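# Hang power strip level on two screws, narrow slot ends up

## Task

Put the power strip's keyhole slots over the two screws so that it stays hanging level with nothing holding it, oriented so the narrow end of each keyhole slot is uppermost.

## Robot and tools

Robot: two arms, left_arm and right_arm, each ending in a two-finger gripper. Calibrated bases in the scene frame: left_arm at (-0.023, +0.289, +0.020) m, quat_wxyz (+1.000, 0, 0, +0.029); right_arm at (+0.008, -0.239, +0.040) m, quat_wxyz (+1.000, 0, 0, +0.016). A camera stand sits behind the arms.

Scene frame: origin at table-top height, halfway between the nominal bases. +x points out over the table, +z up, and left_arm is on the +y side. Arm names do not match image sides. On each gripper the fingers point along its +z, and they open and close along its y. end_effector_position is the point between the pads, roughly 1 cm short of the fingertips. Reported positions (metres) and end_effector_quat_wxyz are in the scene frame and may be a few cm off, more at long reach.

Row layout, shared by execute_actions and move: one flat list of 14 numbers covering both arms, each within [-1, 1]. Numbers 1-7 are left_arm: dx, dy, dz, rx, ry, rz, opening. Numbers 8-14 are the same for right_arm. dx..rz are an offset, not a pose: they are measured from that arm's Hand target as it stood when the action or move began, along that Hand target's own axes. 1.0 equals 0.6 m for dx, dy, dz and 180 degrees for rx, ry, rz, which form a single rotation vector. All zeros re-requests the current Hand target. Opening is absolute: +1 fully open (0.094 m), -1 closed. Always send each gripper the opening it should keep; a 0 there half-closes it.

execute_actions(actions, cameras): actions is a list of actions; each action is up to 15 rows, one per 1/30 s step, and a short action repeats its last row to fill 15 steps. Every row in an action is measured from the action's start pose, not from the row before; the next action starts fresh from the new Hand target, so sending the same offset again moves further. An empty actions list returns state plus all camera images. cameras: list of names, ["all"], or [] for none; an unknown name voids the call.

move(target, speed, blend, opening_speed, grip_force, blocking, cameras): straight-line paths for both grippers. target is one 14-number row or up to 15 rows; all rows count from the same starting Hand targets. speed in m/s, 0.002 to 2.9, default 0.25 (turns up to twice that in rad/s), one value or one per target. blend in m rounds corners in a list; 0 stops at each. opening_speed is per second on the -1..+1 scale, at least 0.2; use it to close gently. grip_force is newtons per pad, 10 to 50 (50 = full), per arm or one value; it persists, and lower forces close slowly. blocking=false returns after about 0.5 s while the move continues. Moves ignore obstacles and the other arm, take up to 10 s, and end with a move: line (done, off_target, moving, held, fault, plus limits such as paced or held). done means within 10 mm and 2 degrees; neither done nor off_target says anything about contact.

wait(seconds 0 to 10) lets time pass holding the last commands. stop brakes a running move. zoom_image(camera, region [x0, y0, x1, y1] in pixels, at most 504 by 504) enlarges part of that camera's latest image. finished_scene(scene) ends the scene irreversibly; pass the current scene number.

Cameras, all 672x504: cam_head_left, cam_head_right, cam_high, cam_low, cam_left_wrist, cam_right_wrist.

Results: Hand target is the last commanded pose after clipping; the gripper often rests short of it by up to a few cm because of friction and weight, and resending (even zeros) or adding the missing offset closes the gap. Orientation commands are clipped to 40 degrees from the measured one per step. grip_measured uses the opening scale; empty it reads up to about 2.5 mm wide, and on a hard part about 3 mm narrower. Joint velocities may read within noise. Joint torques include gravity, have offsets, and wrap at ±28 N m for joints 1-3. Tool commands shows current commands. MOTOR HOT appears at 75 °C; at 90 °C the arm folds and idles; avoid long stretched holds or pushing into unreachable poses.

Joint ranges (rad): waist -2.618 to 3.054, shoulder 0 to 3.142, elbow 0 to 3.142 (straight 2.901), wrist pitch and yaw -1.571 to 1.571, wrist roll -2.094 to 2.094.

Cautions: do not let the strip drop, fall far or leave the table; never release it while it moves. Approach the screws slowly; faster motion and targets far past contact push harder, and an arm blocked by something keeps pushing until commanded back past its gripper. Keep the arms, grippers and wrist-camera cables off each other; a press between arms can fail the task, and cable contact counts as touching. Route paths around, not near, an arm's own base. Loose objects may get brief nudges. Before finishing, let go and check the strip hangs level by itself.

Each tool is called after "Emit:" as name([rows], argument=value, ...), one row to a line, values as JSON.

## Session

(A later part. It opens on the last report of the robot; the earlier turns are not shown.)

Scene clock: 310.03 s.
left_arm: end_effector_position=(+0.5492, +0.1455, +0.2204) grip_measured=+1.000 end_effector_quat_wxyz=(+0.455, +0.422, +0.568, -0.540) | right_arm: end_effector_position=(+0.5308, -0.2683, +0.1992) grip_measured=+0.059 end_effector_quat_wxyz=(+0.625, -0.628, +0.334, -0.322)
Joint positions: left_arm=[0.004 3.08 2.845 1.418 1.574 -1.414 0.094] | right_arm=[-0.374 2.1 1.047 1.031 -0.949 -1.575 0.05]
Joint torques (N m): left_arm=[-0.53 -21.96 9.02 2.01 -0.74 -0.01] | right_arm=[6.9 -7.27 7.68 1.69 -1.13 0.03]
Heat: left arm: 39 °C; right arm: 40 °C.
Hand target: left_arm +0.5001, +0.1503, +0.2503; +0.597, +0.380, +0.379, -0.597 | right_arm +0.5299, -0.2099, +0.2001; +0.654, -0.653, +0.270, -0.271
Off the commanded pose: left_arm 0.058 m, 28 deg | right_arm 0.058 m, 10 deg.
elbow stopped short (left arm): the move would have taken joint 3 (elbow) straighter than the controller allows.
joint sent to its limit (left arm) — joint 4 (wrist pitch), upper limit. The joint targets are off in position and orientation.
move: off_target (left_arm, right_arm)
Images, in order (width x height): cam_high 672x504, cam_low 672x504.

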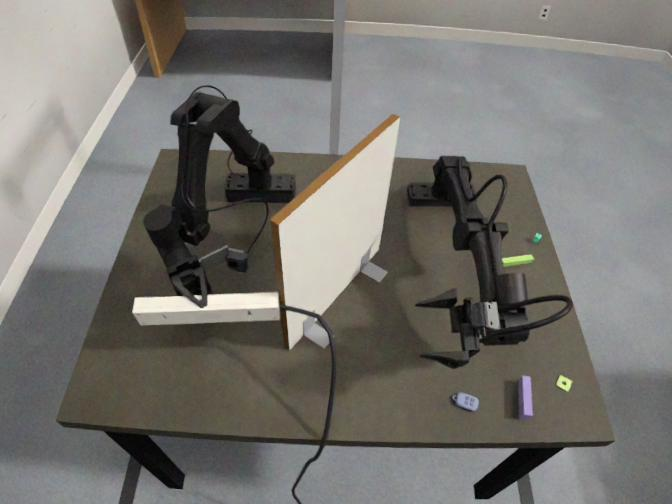

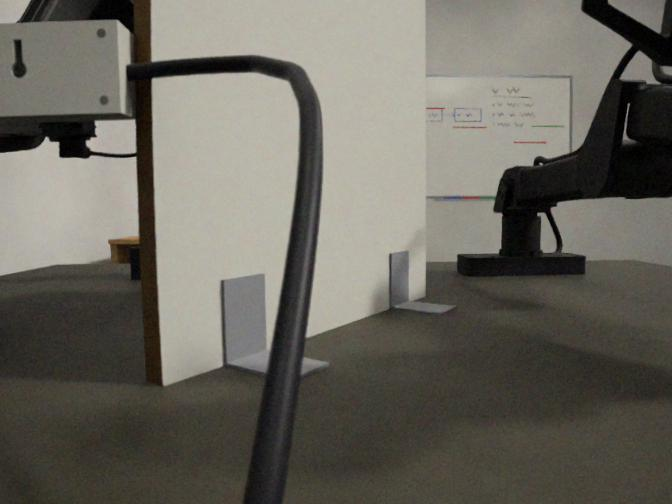

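Emit:
move([
  [0.02,-0.07,-0.1,-0.18,0.056,0.02,1, 0.059,0,-0.224,0,0,0,-0.3],
  [0.0608,-0.2037,-0.3262,-0.5379,0.1695,0.0583,1, -0.398,0.05,-0.224,0,-0.0556,0,-0.3],
], speed=0.2, blend=[0.04,0], cameras=["all"])

Scene clock: 342.27 s.
left_arm: end_effector_position=(+0.3733, +0.3118, +0.1245) grip_measured=+1.000 end_effector_quat_wxyz=(+0.609, -0.035, +0.792, +0.032) | right_arm: end_effector_position=(+0.3089, -0.2095, +0.1445) grip_measured=+0.059 end_effector_quat_wxyz=(+0.614, -0.638, +0.360, -0.294)
Joint positions: left_arm=[-0.038 1.574 0.324 0.991 -0.072 -0.011 0.094] | right_arm=[-0.485 1.746 0.072 1.523 -1.058 -1.636 0.05]
Joint torques (N m): left_arm=[-0.72 -8.28 8.05 1.98 -0.23 0.11] | right_arm=[7.57 -5.7 1.25 2.1 -3.11 -0.12]
Heat: left arm: 42 °C; right arm: 38 °C.
Hand target: left_arm +0.3780, +0.3121, +0.1344; +0.615, -0.032, +0.787, +0.040 | right_arm +0.2660, -0.1364, +0.1699; +0.675, -0.674, +0.212, -0.213
Off the commanded pose: left_arm 0.011 m, 1 deg | right_arm 0.089 m, 21 deg.
elbow stopped short (left arm): the move would have taken joint 3 (elbow) straighter than the controller allows.
joint sent to its limit (right arm) — joint 4 (wrist pitch), upper limit. The joint targets are off in position, not in orientation.
move: off_target (left_arm, right_arm); limits=paced

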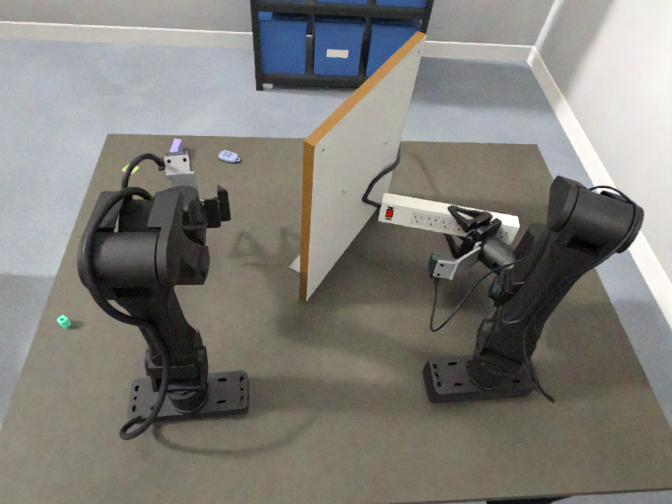

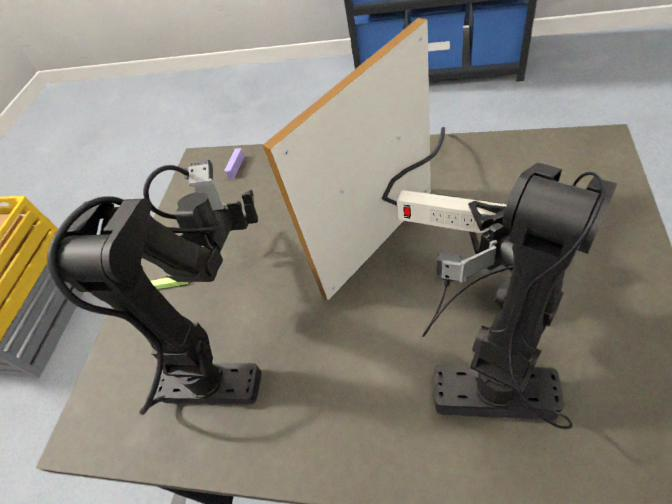

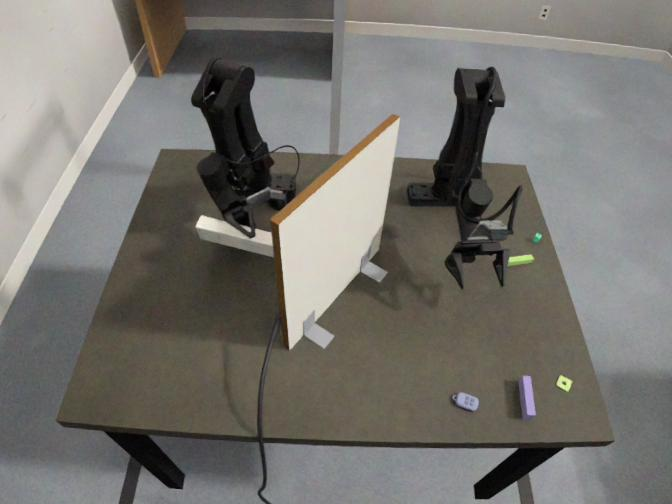

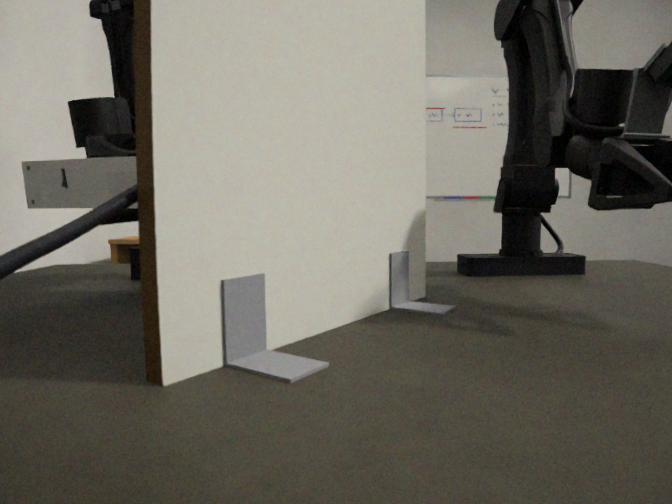

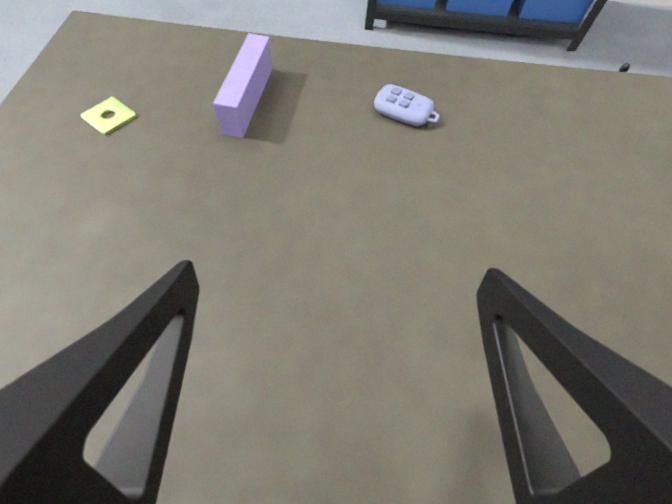

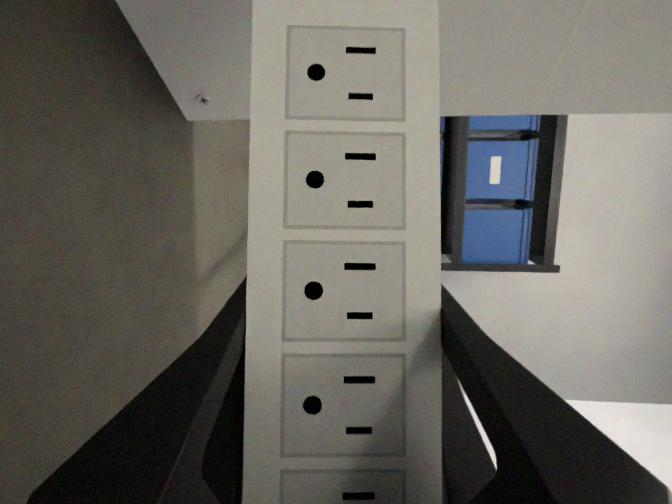

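Emit:
move([
  [0,0,0,0,0,0,1, 0.368,-0.083,-0.137,0,0.111,0,-0.3],
  [0,0,0,0,0,0,1, 0.313,-0.05,-0.175,0.0582,0.4178,0.5503,-0.3],
], speed=0.25, blend=[0.04,0], cameras=["cam_right_wrist","cam_high","cam_head_left","cam_head_right"])

Scene clock: 378.63 s.
left_arm: end_effector_position=(+0.3733, +0.3119, +0.1245) grip_measured=+1.000 end_effector_quat_wxyz=(+0.609, -0.035, +0.792, +0.032) | right_arm: end_effector_position=(+0.3381, -0.3227, +0.1705) grip_measured=+0.059 end_effector_quat_wxyz=(+0.357, +0.004, +0.934, +0.016)
Joint positions: left_arm=[-0.038 1.574 0.324 0.991 -0.073 -0.011 0.094] | right_arm=[-0.436 1.247 0.811 -0.455 -0.29 -0.292 0.05]
Joint torques (N m): left_arm=[-0.7 -8.31 8.06 1.99 -0.22 0.11] | right_arm=[0.36 -3.62 11.29 1.7 -0.14 0.11]
Heat: left arm: 41 °C; right arm: 38 °C.
Hand target: left_arm +0.3780, +0.3121, +0.1345; +0.615, -0.032, +0.787, +0.040 | right_arm +0.3598, -0.3300, +0.2000; +0.399, +0.000, +0.917, +0.000
Off the commanded pose: left_arm 0.011 m, 1 deg | right_arm 0.037 m, 6 deg.
move: off_target (left_arm, right_arm)
Images, in order (width x height): cam_head_left 672x504, cam_head_right 672x504, cam_high 672x504, cam_right_wrist 672x504.

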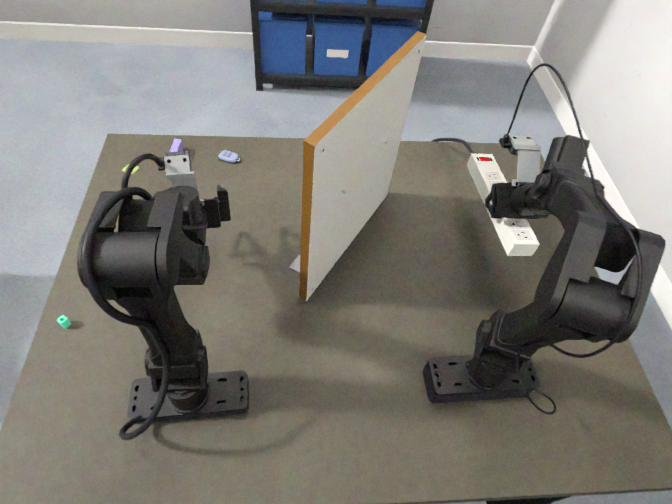

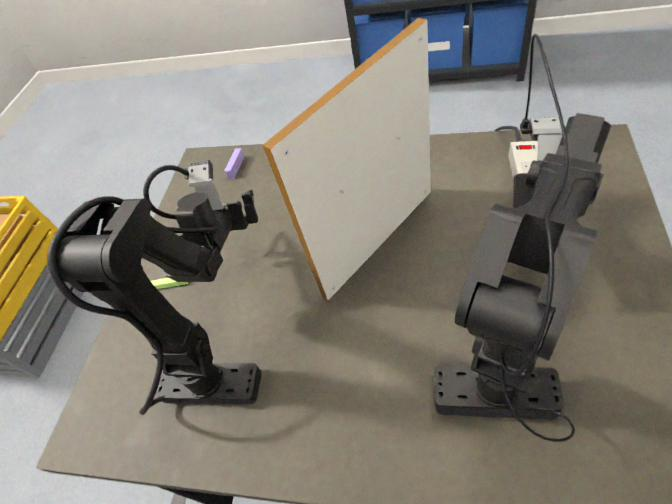

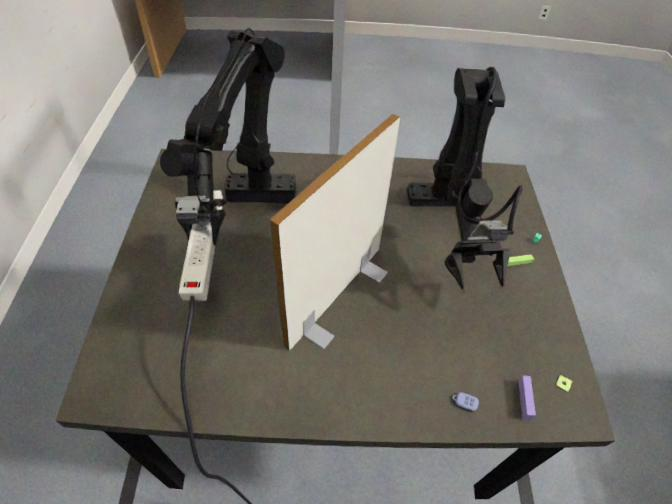

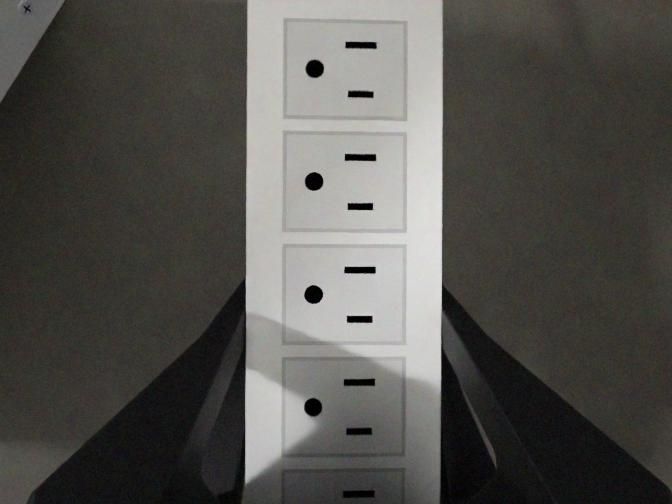

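Emit:
move(target=[0,0,0,0,0,0,1, 0.1706,0,0.1591,0,0,0,-0.3], speed=0.1, cameras=["cam_right_wrist","cam_low","cam_head_left"])

Scene clock: 386.13 s.
left_arm: end_effector_position=(+0.3733, +0.3119, +0.1245) grip_measured=+1.000 end_effector_quat_wxyz=(+0.609, -0.035, +0.792, +0.032) | right_arm: end_effector_position=(+0.3547, -0.3299, +0.0589) grip_measured=+0.059 end_effector_quat_wxyz=(+0.388, -0.001, +0.922, +0.002)
Joint positions: left_arm=[-0.038 1.574 0.324 0.991 -0.073 -0.011 0.094] | right_arm=[-0.436 1.563 0.493 0.253 -0.29 -0.292 0.05]
Joint torques (N m): left_arm=[-0.7 -8.31 8.06 1.99 -0.22 0.11] | right_arm=[0.49 -3.62 4.98 1.71 -0.14 0.12]
Heat: left arm: 41 °C; right arm: 38 °C.
Hand target: left_arm +0.3780, +0.3121, +0.1345; +0.615, -0.032, +0.787, +0.040 | right_arm +0.3598, -0.3298, +0.0600; +0.399, +0.000, +0.917, +0.000
Off the commanded pose: left_arm 0.011 m, 1 deg | right_arm 0.005 m, 1 deg.
move: off_target (left_arm)
Images, in order (width x height): cam_head_left 672x504, cam_low 672x504, cam_right_wrist 672x504.

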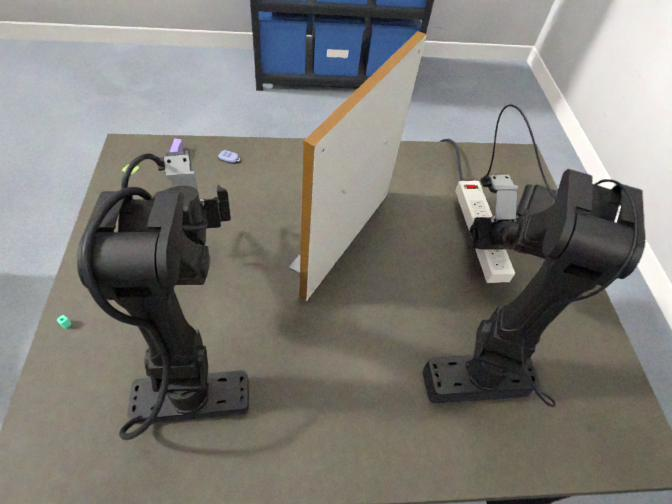

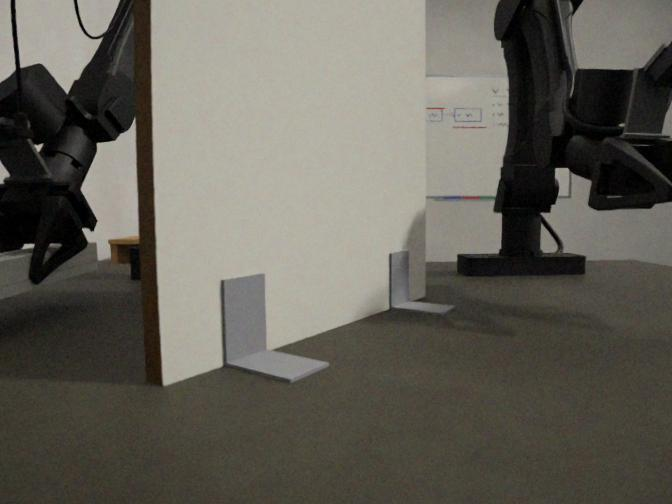

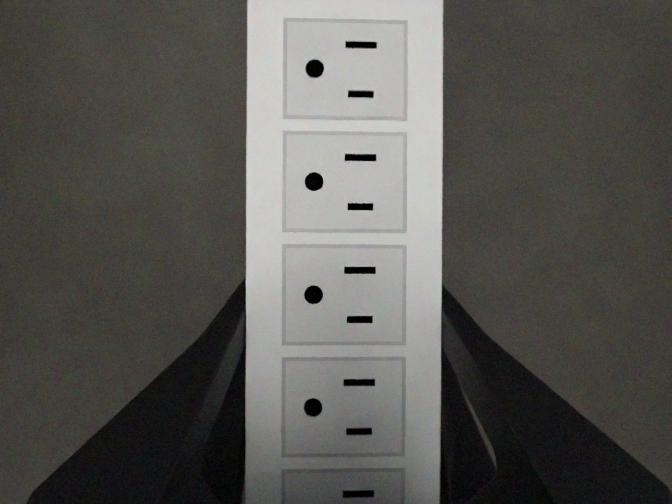

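Emit:
move(target=[0,0,0,0,0,0,1, 0.0426,0,0.0398,0,0,0,-0.3], speed=0.06, cameras=["cam_right_wrist","cam_low"])

Emit:
zoom_image(camera="cam_low", region=[0, 180, 150, 330])

Scene clock: 390.17 s.
left_arm: end_effector_position=(+0.3733, +0.3119, +0.1245) grip_measured=+1.000 end_effector_quat_wxyz=(+0.609, -0.035, +0.792, +0.032) | right_arm: end_effector_position=(+0.3577, -0.3309, +0.0254) grip_measured=+0.059 end_effector_quat_wxyz=(+0.392, -0.002, +0.920, +0.001)
Joint positions: left_arm=[-0.038 1.574 0.324 0.991 -0.073 -0.011 0.094] | right_arm=[-0.436 1.732 0.451 0.472 -0.291 -0.292 0.05]
Joint torques (N m): left_arm=[-0.7 -8.31 8.06 1.99 -0.23 0.11] | right_arm=[0.54 -4.27 3.82 1.74 -0.11 0.13]
Heat: left arm: 41 °C; right arm: 38 °C.
Hand target: left_arm +0.3780, +0.3121, +0.1345; +0.615, -0.032, +0.787, +0.040 | right_arm +0.3600, -0.3299, +0.0250; +0.399, +0.000, +0.917, +0.000
Off the commanded pose: left_arm 0.011 m, 1 deg | right_arm 0.002 m, 1 deg.
move: off_target (left_arm)
Images, in order (width x height): cam_low 672x504, cam_right_wrist 672x504.

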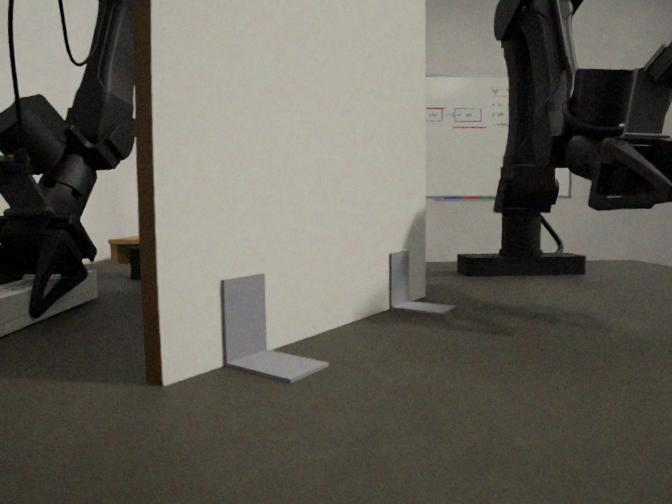

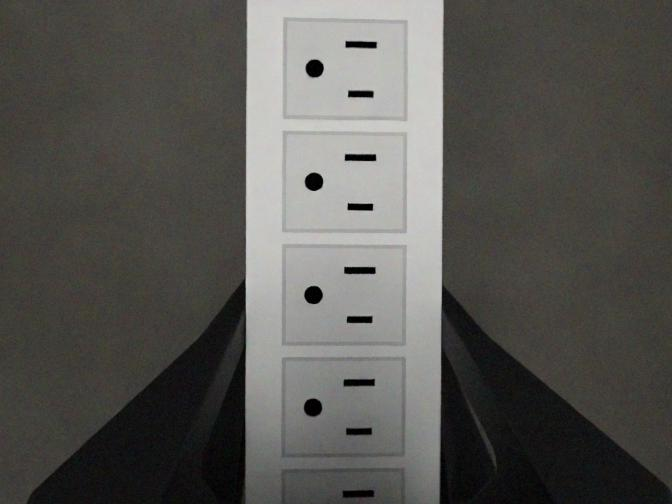

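Scaled by 3.360.

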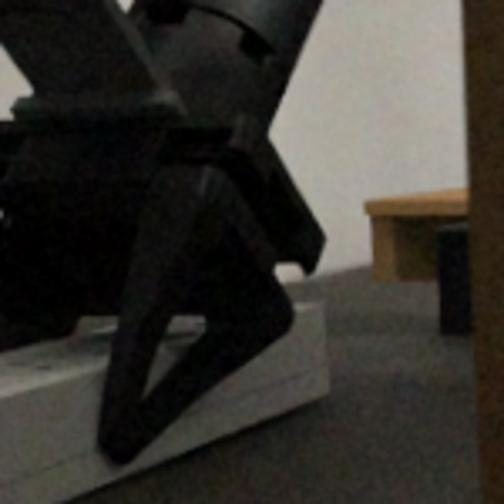

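Emit:
move(target=[0,0,0,0,0,0,1, 0.0085,0,0.008,0,0,0,-0.3], speed=0.04, cameras=["cam_right_wrist","cam_low"])

Emit:
zoom_image(camera="cam_low", region=[0, 180, 150, 330])

Scene clock: 394.87 s.
left_arm: end_effector_position=(+0.3733, +0.3119, +0.1245) grip_measured=+1.000 end_effector_quat_wxyz=(+0.609, -0.035, +0.792, +0.032) | right_arm: end_effector_position=(+0.3621, -0.3329, +0.0236) grip_measured=+0.059 end_effector_quat_wxyz=(+0.400, -0.004, +0.916, -0.003)
Joint positions: left_arm=[-0.038 1.574 0.324 0.991 -0.073 -0.011 0.094] | right_arm=[-0.436 1.763 0.451 0.524 -0.291 -0.292 0.05]
Joint torques (N m): left_arm=[-0.7 -8.31 8.05 1.99 -0.23 0.11] | right_arm=[0.54 -3.86 3.22 1.7 -0.11 0.12]
Heat: left arm: 41 °C; right arm: 38 °C.
Hand target: left_arm +0.3780, +0.3121, +0.1345; +0.615, -0.032, +0.787, +0.040 | right_arm +0.3600, -0.3299, +0.0180; +0.399, +0.000, +0.917, +0.000
Off the commanded pose: left_arm 0.011 m, 1 deg | right_arm 0.007 m, 1 deg.
move: off_target (left_arm)
Images, in order (width x height): cam_low 672x504, cam_right_wrist 672x504.

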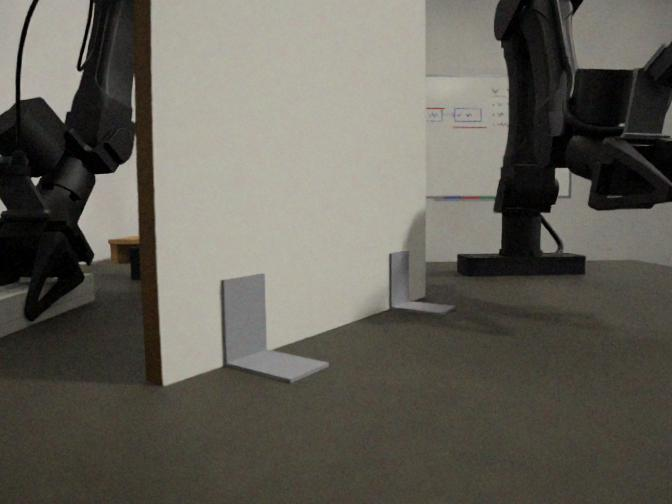

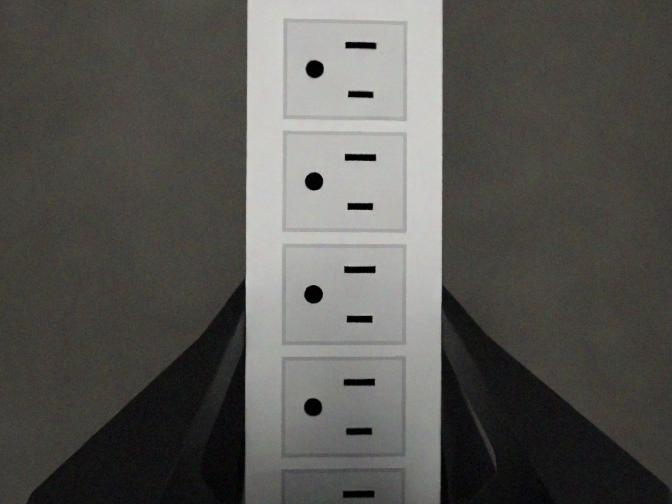

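Scaled by 3.360.

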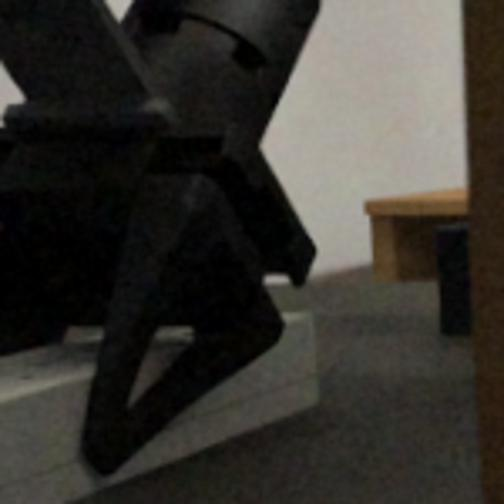

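Emit:
move(target=[0,0,0,0,0,0,1, 0,0,0,0,0,0,0.5], opening_speed=0.6, cameras=["cam_right_wrist"])

Scene clock: 398.57 s.
left_arm: end_effector_position=(+0.3733, +0.3119, +0.1245) grip_measured=+1.000 end_effector_quat_wxyz=(+0.609, -0.035, +0.792, +0.032) | right_arm: end_effector_position=(+0.3646, -0.3345, +0.0263) grip_measured=+0.498 end_effector_quat_wxyz=(+0.407, -0.002, +0.913, -0.006)
Joint positions: left_arm=[-0.038 1.574 0.324 0.991 -0.073 -0.011 0.094] | right_arm=[-0.435 1.763 0.451 0.54 -0.287 -0.285 0.07]
Joint torques (N m): left_arm=[-0.7 -8.31 8.08 1.99 -0.23 0.11] | right_arm=[0.5 -3.89 3.21 1.56 -0.15 0.07]
Heat: left arm: 41 °C; right arm: 38 °C.
Hand target: left_arm +0.3780, +0.3121, +0.1345; +0.615, -0.032, +0.787, +0.040 | right_arm +0.3600, -0.3299, +0.0180; +0.399, +0.000, +0.917, +0.000
Off the commanded pose: left_arm 0.011 m, 1 deg | right_arm 0.011 m, 1 deg.
move: off_target (left_arm, right_arm)
Images, in order (width x height): cam_right_wrist 672x504.

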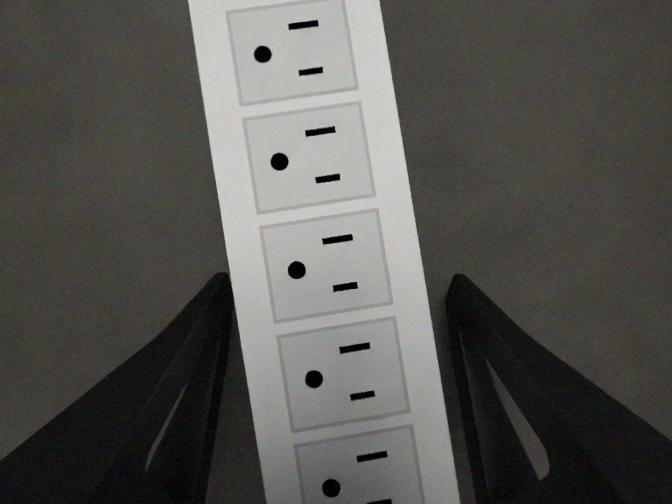

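Emit:
move(target=[0,0,0,0,0,0,1, -0.128,-0.0017,-0.0875,-0.02,0.2605,-0.0461,0.7], speed=0.2, cameras=["cam_right_wrist","cam_head_right"])

Scene clock: 419.73 s.
left_arm: end_effector_position=(+0.3733, +0.3119, +0.1245) grip_measured=+1.000 end_effector_quat_wxyz=(+0.609, -0.035, +0.792, +0.032) | right_arm: end_effector_position=(+0.3656, -0.3306, +0.1091) grip_measured=+0.698 end_effector_quat_wxyz=(-0.002, -0.070, +0.998, +0.003)
Joint positions: left_arm=[-0.038 1.574 0.324 0.991 -0.073 -0.011 0.094] | right_arm=[-0.287 1.968 1.559 -1.168 -0.003 -0.397 0.08]
Joint torques (N m): left_arm=[-0.69 -8.31 8.06 1.99 -0.23 0.11] | right_arm=[0.49 -6.79 8.66 0.17 0.03 -0.06]
Heat: left arm: 41 °C; right arm: 37 °C.
Hand target: left_arm +0.3780, +0.3121, +0.1345; +0.615, -0.032, +0.787, +0.040 | right_arm +0.3739, -0.3310, +0.1100; +0.001, -0.077, +0.997, +0.000
Off the commanded pose: left_arm 0.011 m, 1 deg | right_arm 0.008 m, 1 deg.
move: off_target (left_arm)
Images, in order (width x height): cam_head_right 672x504, cam_right_wrist 672x504.

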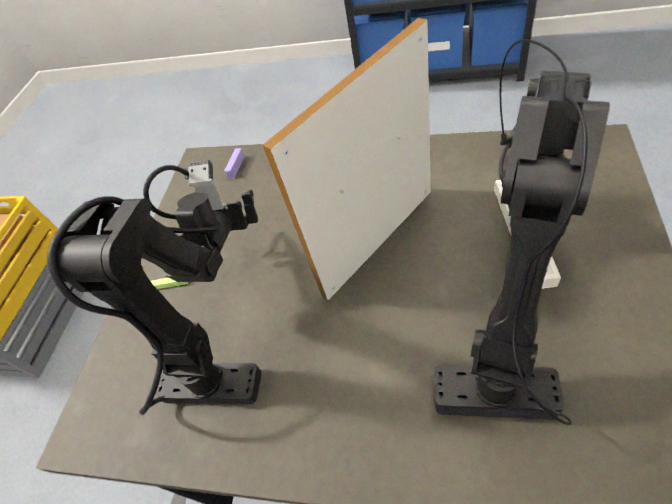

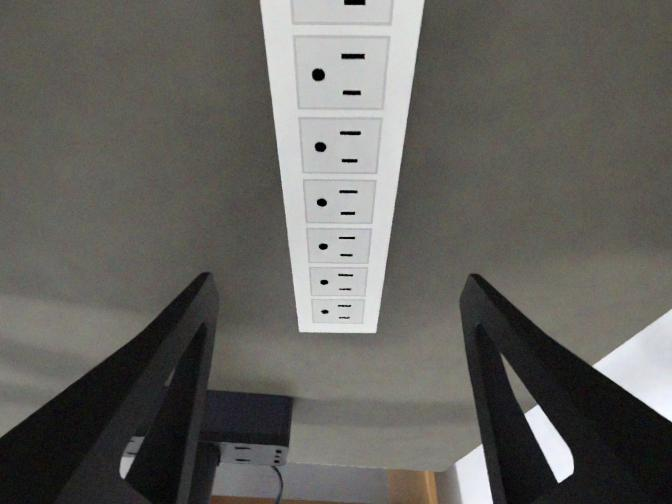

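Emit:
move(target=[0,0,0,0,0,0,1, -0.003,0,0.157,0,0,0,0.7], speed=0.12, cameras=["cam_right_wrist"])

Scene clock: 426.90 s.
left_arm: end_effector_position=(+0.3733, +0.3119, +0.1245) grip_measured=+1.000 end_effector_quat_wxyz=(+0.609, -0.035, +0.792, +0.032) | right_arm: end_effector_position=(+0.3778, -0.3338, +0.0249) grip_measured=+0.698 end_effector_quat_wxyz=(+0.009, -0.071, +0.997, -0.001)
Joint positions: left_arm=[-0.038 1.574 0.324 0.991 -0.073 -0.011 0.094] | right_arm=[-0.287 2.092 1.392 -0.854 -0.003 -0.397 0.08]
Joint torques (N m): left_arm=[-0.7 -8.29 8.05 2 -0.23 0.11] | right_arm=[0.61 -7.53 4.85 0.33 0.02 -0.05]
Heat: left arm: 41 °C; right arm: 39 °C.
Hand target: left_arm +0.3780, +0.3121, +0.1345; +0.615, -0.032, +0.787, +0.040 | right_arm +0.3758, -0.3307, +0.0158; +0.001, -0.077, +0.997, +0.000
Off the commanded pose: left_arm 0.011 m, 1 deg | right_arm 0.010 m, 1 deg.
move: off_target (left_arm)
Images, in order (width x height): cam_right_wrist 672x504.

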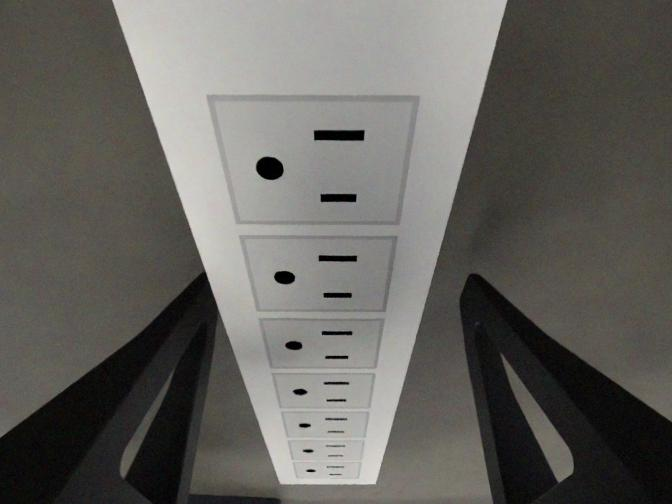

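Emit:
move(target=[0,0,0,0,0,0,1, 0,0.0075,0.009,0,0,0,0.7], speed=0.12, cameras=["cam_right_wrist"])

Scene clock: 431.40 s.
left_arm: end_effector_position=(+0.3733, +0.3119, +0.1245) grip_measured=+1.000 end_effector_quat_wxyz=(+0.609, -0.035, +0.792, +0.032) | right_arm: end_effector_position=(+0.3793, -0.3293, +0.0219) grip_measured=+0.698 end_effector_quat_wxyz=(+0.012, -0.076, +0.997, -0.003)
Joint positions: left_arm=[-0.038 1.574 0.324 0.991 -0.073 -0.011 0.094] | right_arm=[-0.275 2.092 1.378 -0.832 -0.003 -0.395 0.08]
Joint torques (N m): left_arm=[-0.7 -8.31 8.06 1.99 -0.23 0.11] | right_arm=[0.44 -7.23 4.53 0.37 0 0.06]
Heat: left arm: 41 °C; right arm: 38 °C.
Hand target: left_arm +0.3780, +0.3121, +0.1345; +0.615, -0.032, +0.787, +0.040 | right_arm +0.3751, -0.3263, +0.0105; +0.001, -0.076, +0.997, +0.000
Off the commanded pose: left_arm 0.011 m, 1 deg | right_arm 0.013 m, 1 deg.
move: off_target (left_arm, right_arm)
Images, in order (width x height): cam_right_wrist 672x504.

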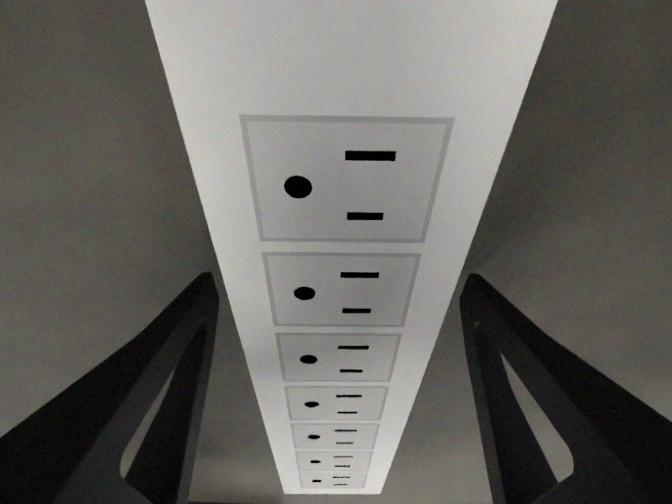

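Emit:
move(target=[0,0,0,0,0,0,1, 0,0,0,0,0,0,-0.3], grip_force=50, opening_speed=0.4, cameras=["cam_right_wrist","cam_high"])

Scene clock: 438.33 s.
left_arm: end_effector_position=(+0.3733, +0.3119, +0.1245) grip_measured=+1.000 end_effector_quat_wxyz=(+0.609, -0.035, +0.792, +0.032) | right_arm: end_effector_position=(+0.3795, -0.3294, +0.0219) grip_measured=+0.060 end_effector_quat_wxyz=(+0.013, -0.076, +0.997, -0.003)
Joint positions: left_arm=[-0.038 1.574 0.324 0.991 -0.073 -0.011 0.094] | right_arm=[-0.275 2.092 1.378 -0.831 -0.003 -0.395 0.05]
Joint torques (N m): left_arm=[-0.72 -8.29 8.06 1.99 -0.23 0.11] | right_arm=[0.49 -7.2 4.49 0.35 0.01 0.05]
Heat: left arm: 41 °C; right arm: 38 °C.
Hand target: left_arm +0.3780, +0.3121, +0.1345; +0.615, -0.032, +0.787, +0.040 | right_arm +0.3752, -0.3263, +0.0105; +0.001, -0.076, +0.997, +0.000
Off the commanded pose: left_arm 0.011 m, 1 deg | right_arm 0.013 m, 1 deg.
move: off_target (left_arm, right_arm)
Images, in order (width x height): cam_high 672x504, cam_right_wrist 672x504.

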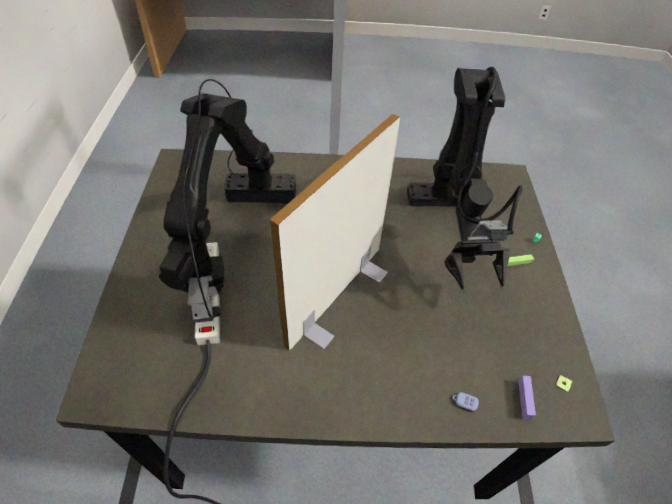

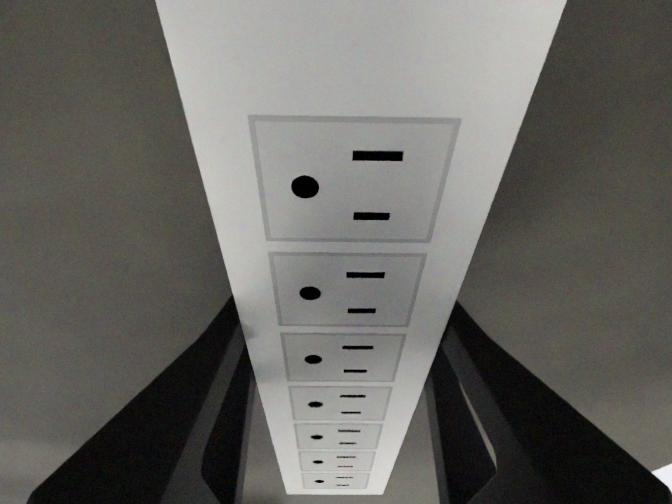

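Emit:
move(target=[0,0,0,0,0,0,1, 0,0,-0.167,0,0,0,-0.3], speed=0.12, cameras=["cam_right_wrist"])

Scene clock: 458.27 s.
left_arm: end_effector_position=(+0.3733, +0.3119, +0.1245) grip_measured=+1.000 end_effector_quat_wxyz=(+0.609, -0.035, +0.792, +0.032) | right_arm: end_effector_position=(+0.3700, -0.3271, +0.0844) grip_measured=+0.059 end_effector_quat_wxyz=(-0.021, -0.073, +0.997, +0.008)
Joint positions: left_arm=[-0.038 1.574 0.324 0.991 -0.073 -0.011 0.094] | right_arm=[-0.275 2.037 1.559 -1.138 -0.002 -0.39 0.05]
Joint torques (N m): left_arm=[-0.7 -8.29 8.05 1.99 -0.23 0.11] | right_arm=[0.4 -13.11 8.34 -0.26 0 0]
Heat: left arm: 41 °C; right arm: 37 °C.
Hand target: left_arm +0.3780, +0.3121, +0.1345; +0.615, -0.032, +0.787, +0.040 | right_arm +0.3750, -0.3263, +0.1107; +0.001, -0.076, +0.997, +0.000
Off the commanded pose: left_arm 0.011 m, 1 deg | right_arm 0.027 m, 3 deg.
move: off_target (left_arm, right_arm)
Images, in order (width x height): cam_right_wrist 672x504.

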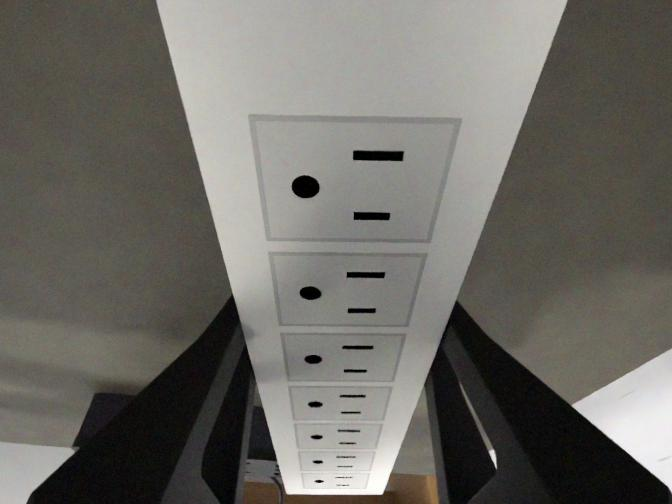

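Emit:
move(target=[0,0,0,0,0,0,1, 0.0458,0.1943,-0.217,0.2274,-0.5644,-0.5644,-0.3], speed=0.22, cameras=["all"])

Scene clock: 467.43 s.
left_arm: end_effector_position=(+0.3733, +0.3119, +0.1245) grip_measured=+1.000 end_effector_quat_wxyz=(+0.609, -0.035, +0.792, +0.032) | right_arm: end_effector_position=(+0.3464, -0.2467, +0.2162) grip_measured=+0.059 end_effector_quat_wxyz=(+0.622, -0.672, +0.301, -0.264)
Joint positions: left_arm=[-0.038 1.574 0.324 0.991 -0.073 -0.011 0.094] | right_arm=[-0.598 1.448 0.488 0.635 -1.3 -1.865 0.05]
Joint torques (N m): left_arm=[-0.7 -8.29 8.06 1.99 -0.23 0.11] | right_arm=[2.55 -3.75 8.42 1.57 -2.43 0.26]
Heat: left arm: 41 °C; right arm: 38 °C.
Hand target: left_arm +0.3780, +0.3121, +0.1345; +0.615, -0.032, +0.787, +0.040 | right_arm +0.3299, -0.2153, +0.2408; +0.674, -0.674, +0.213, -0.214
Off the commanded pose: left_arm 0.011 m, 1 deg | right_arm 0.043 m, 13 deg.
move: off_target (left_arm, right_arm)

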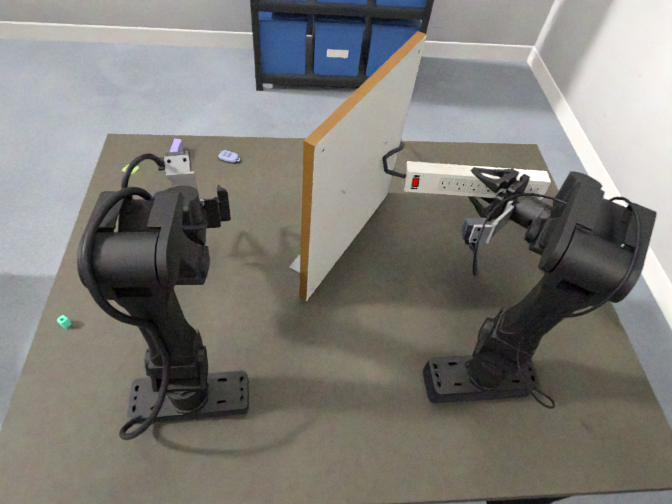

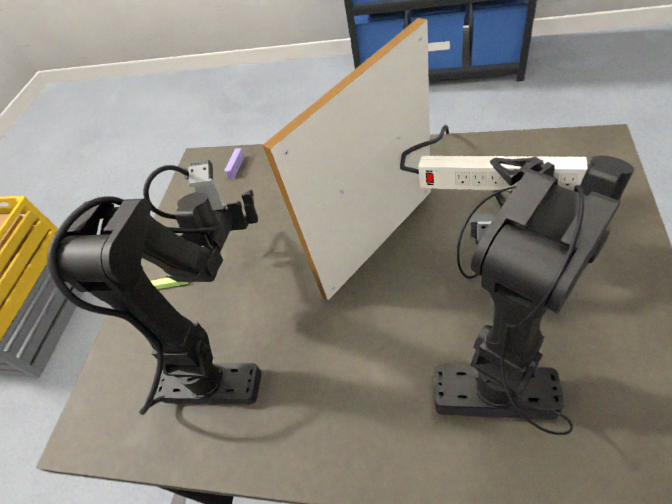

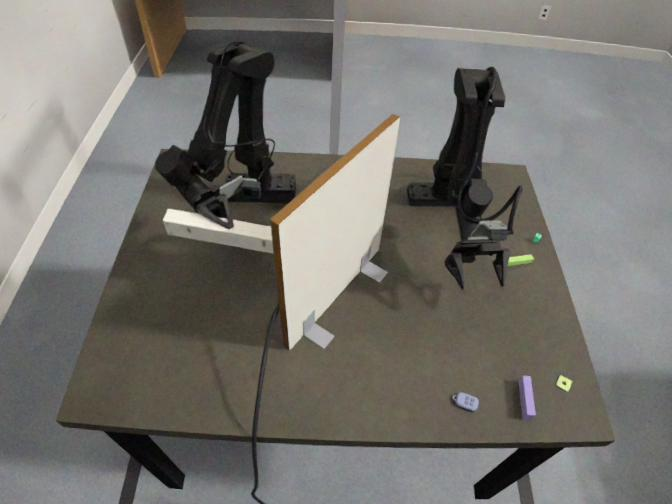

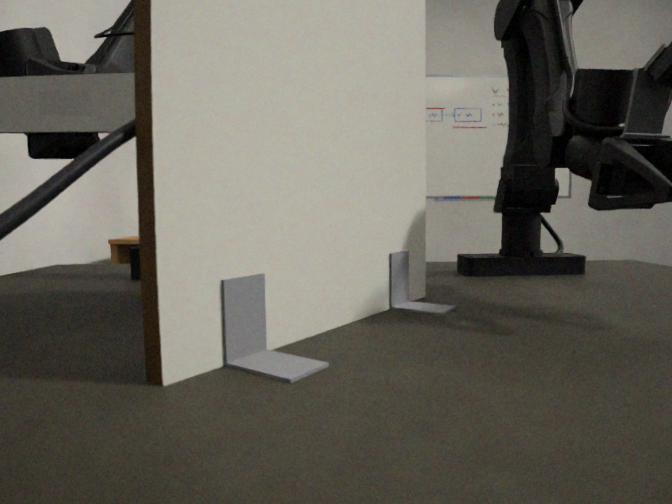

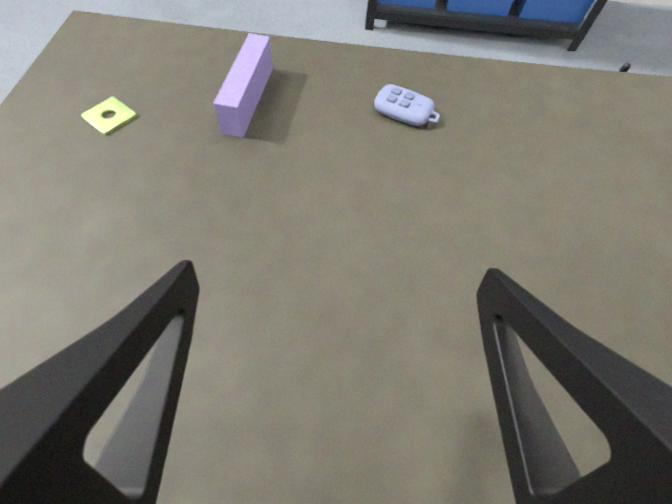

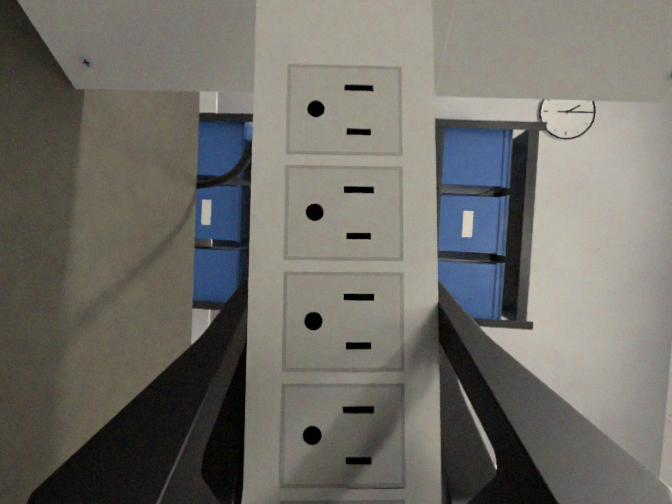

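Emit:
zoom_image(camera="cam_high", region=[180, 380, 340, 504])

Emit:
zoom_image(camera="cam_head_right", region=[360, 100, 520, 240])

Emit:
zoom_image(camera="cam_head_left", region=[350, 100, 510, 240])

Scaled by 3.150.

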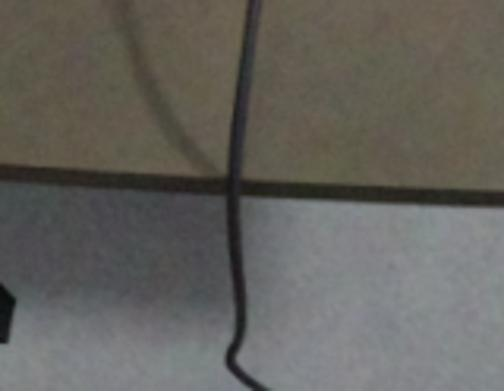

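Scaled by 3.150.

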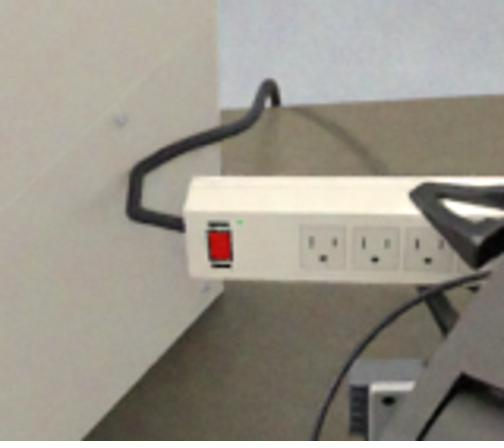

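Scaled by 3.150.

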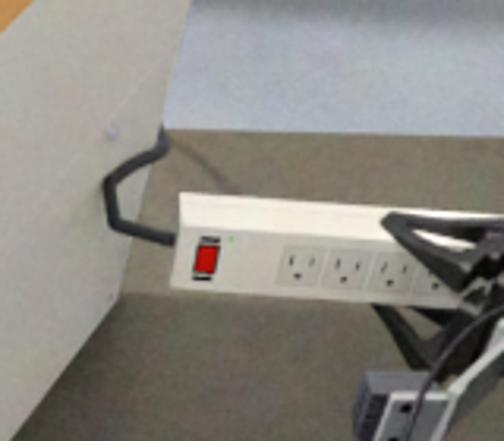

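Emit:
move([
  [0,0,0,0,0,0,1, 0.169,0.017,-0.0955,0,0.067,0,-0.3],
  [0,0,0,0,0,0,1, 0.111,0.067,-0.217,0.0582,0.4178,0.5503,-0.3],
], speed=0.25, blend=[0.04,0], cameras=["cam_right_wrist","cam_high","cam_head_left"])

Scene clock: 580.23 s.
left_arm: end_effector_position=(+0.3733, +0.3119, +0.1245) grip_measured=+1.000 end_effector_quat_wxyz=(+0.609, -0.035, +0.792, +0.032) | right_arm: end_effector_position=(+0.2927, -0.3503, +0.1736) grip_measured=+0.059 end_effector_quat_wxyz=(+0.365, +0.008, +0.931, +0.020)
Joint positions: left_arm=[-0.038 1.574 0.324 0.991 -0.073 -0.011 0.094] | right_arm=[-0.662 1.136 0.756 -0.564 -0.44 -0.469 0.05]
Joint torques (N m): left_arm=[-0.7 -8.31 8.06 1.99 -0.23 0.11] | right_arm=[0.27 -2.7 11.28 1.53 -0.26 0.12]
Heat: left arm: 41 °C; right arm: 44 °C.
Hand target: left_arm +0.3780, +0.3121, +0.1345; +0.615, -0.032, +0.787, +0.040 | right_arm +0.3096, -0.3600, +0.2005; +0.399, +0.002, +0.917, +0.000
Off the commanded pose: left_arm 0.011 m, 1 deg | right_arm 0.033 m, 5 deg.
move: off_target (left_arm, right_arm)
Images, in order (width x height): cam_head_left 672x504, cam_high 672x504, cam_right_wrist 672x504.

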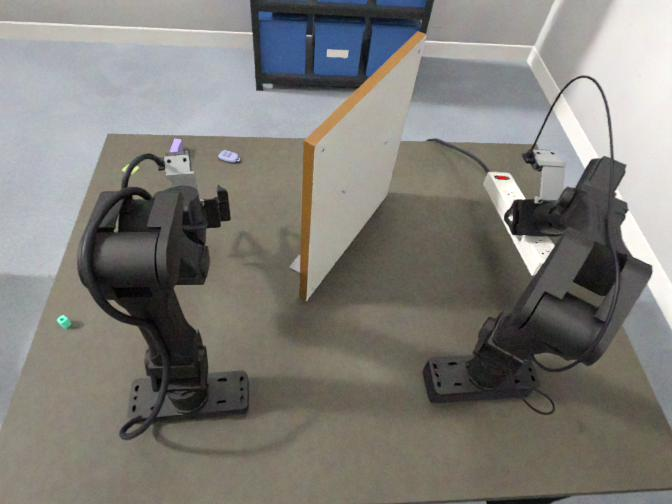

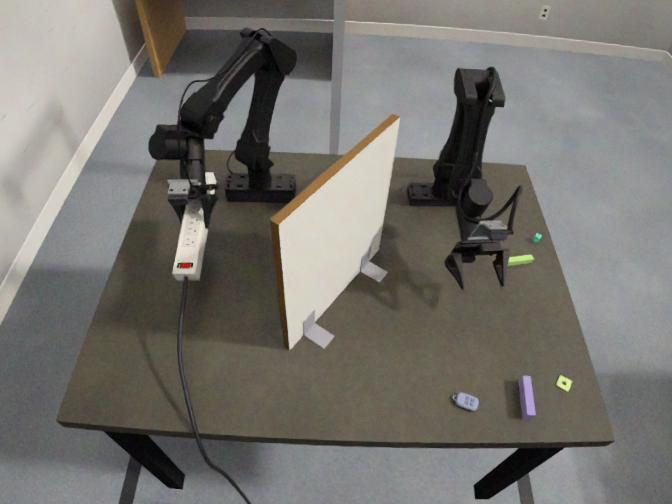

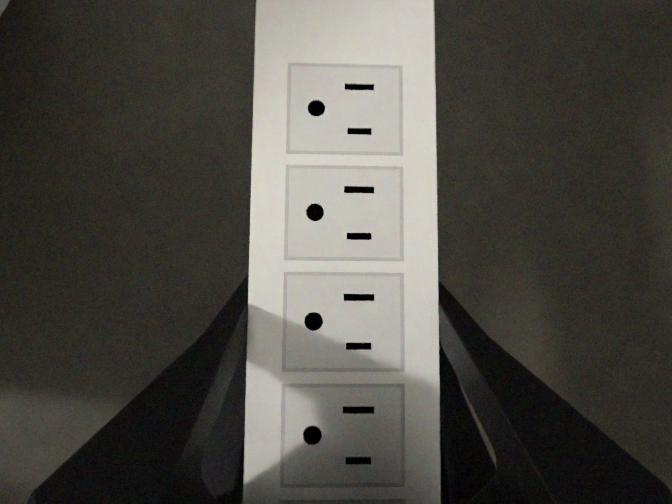

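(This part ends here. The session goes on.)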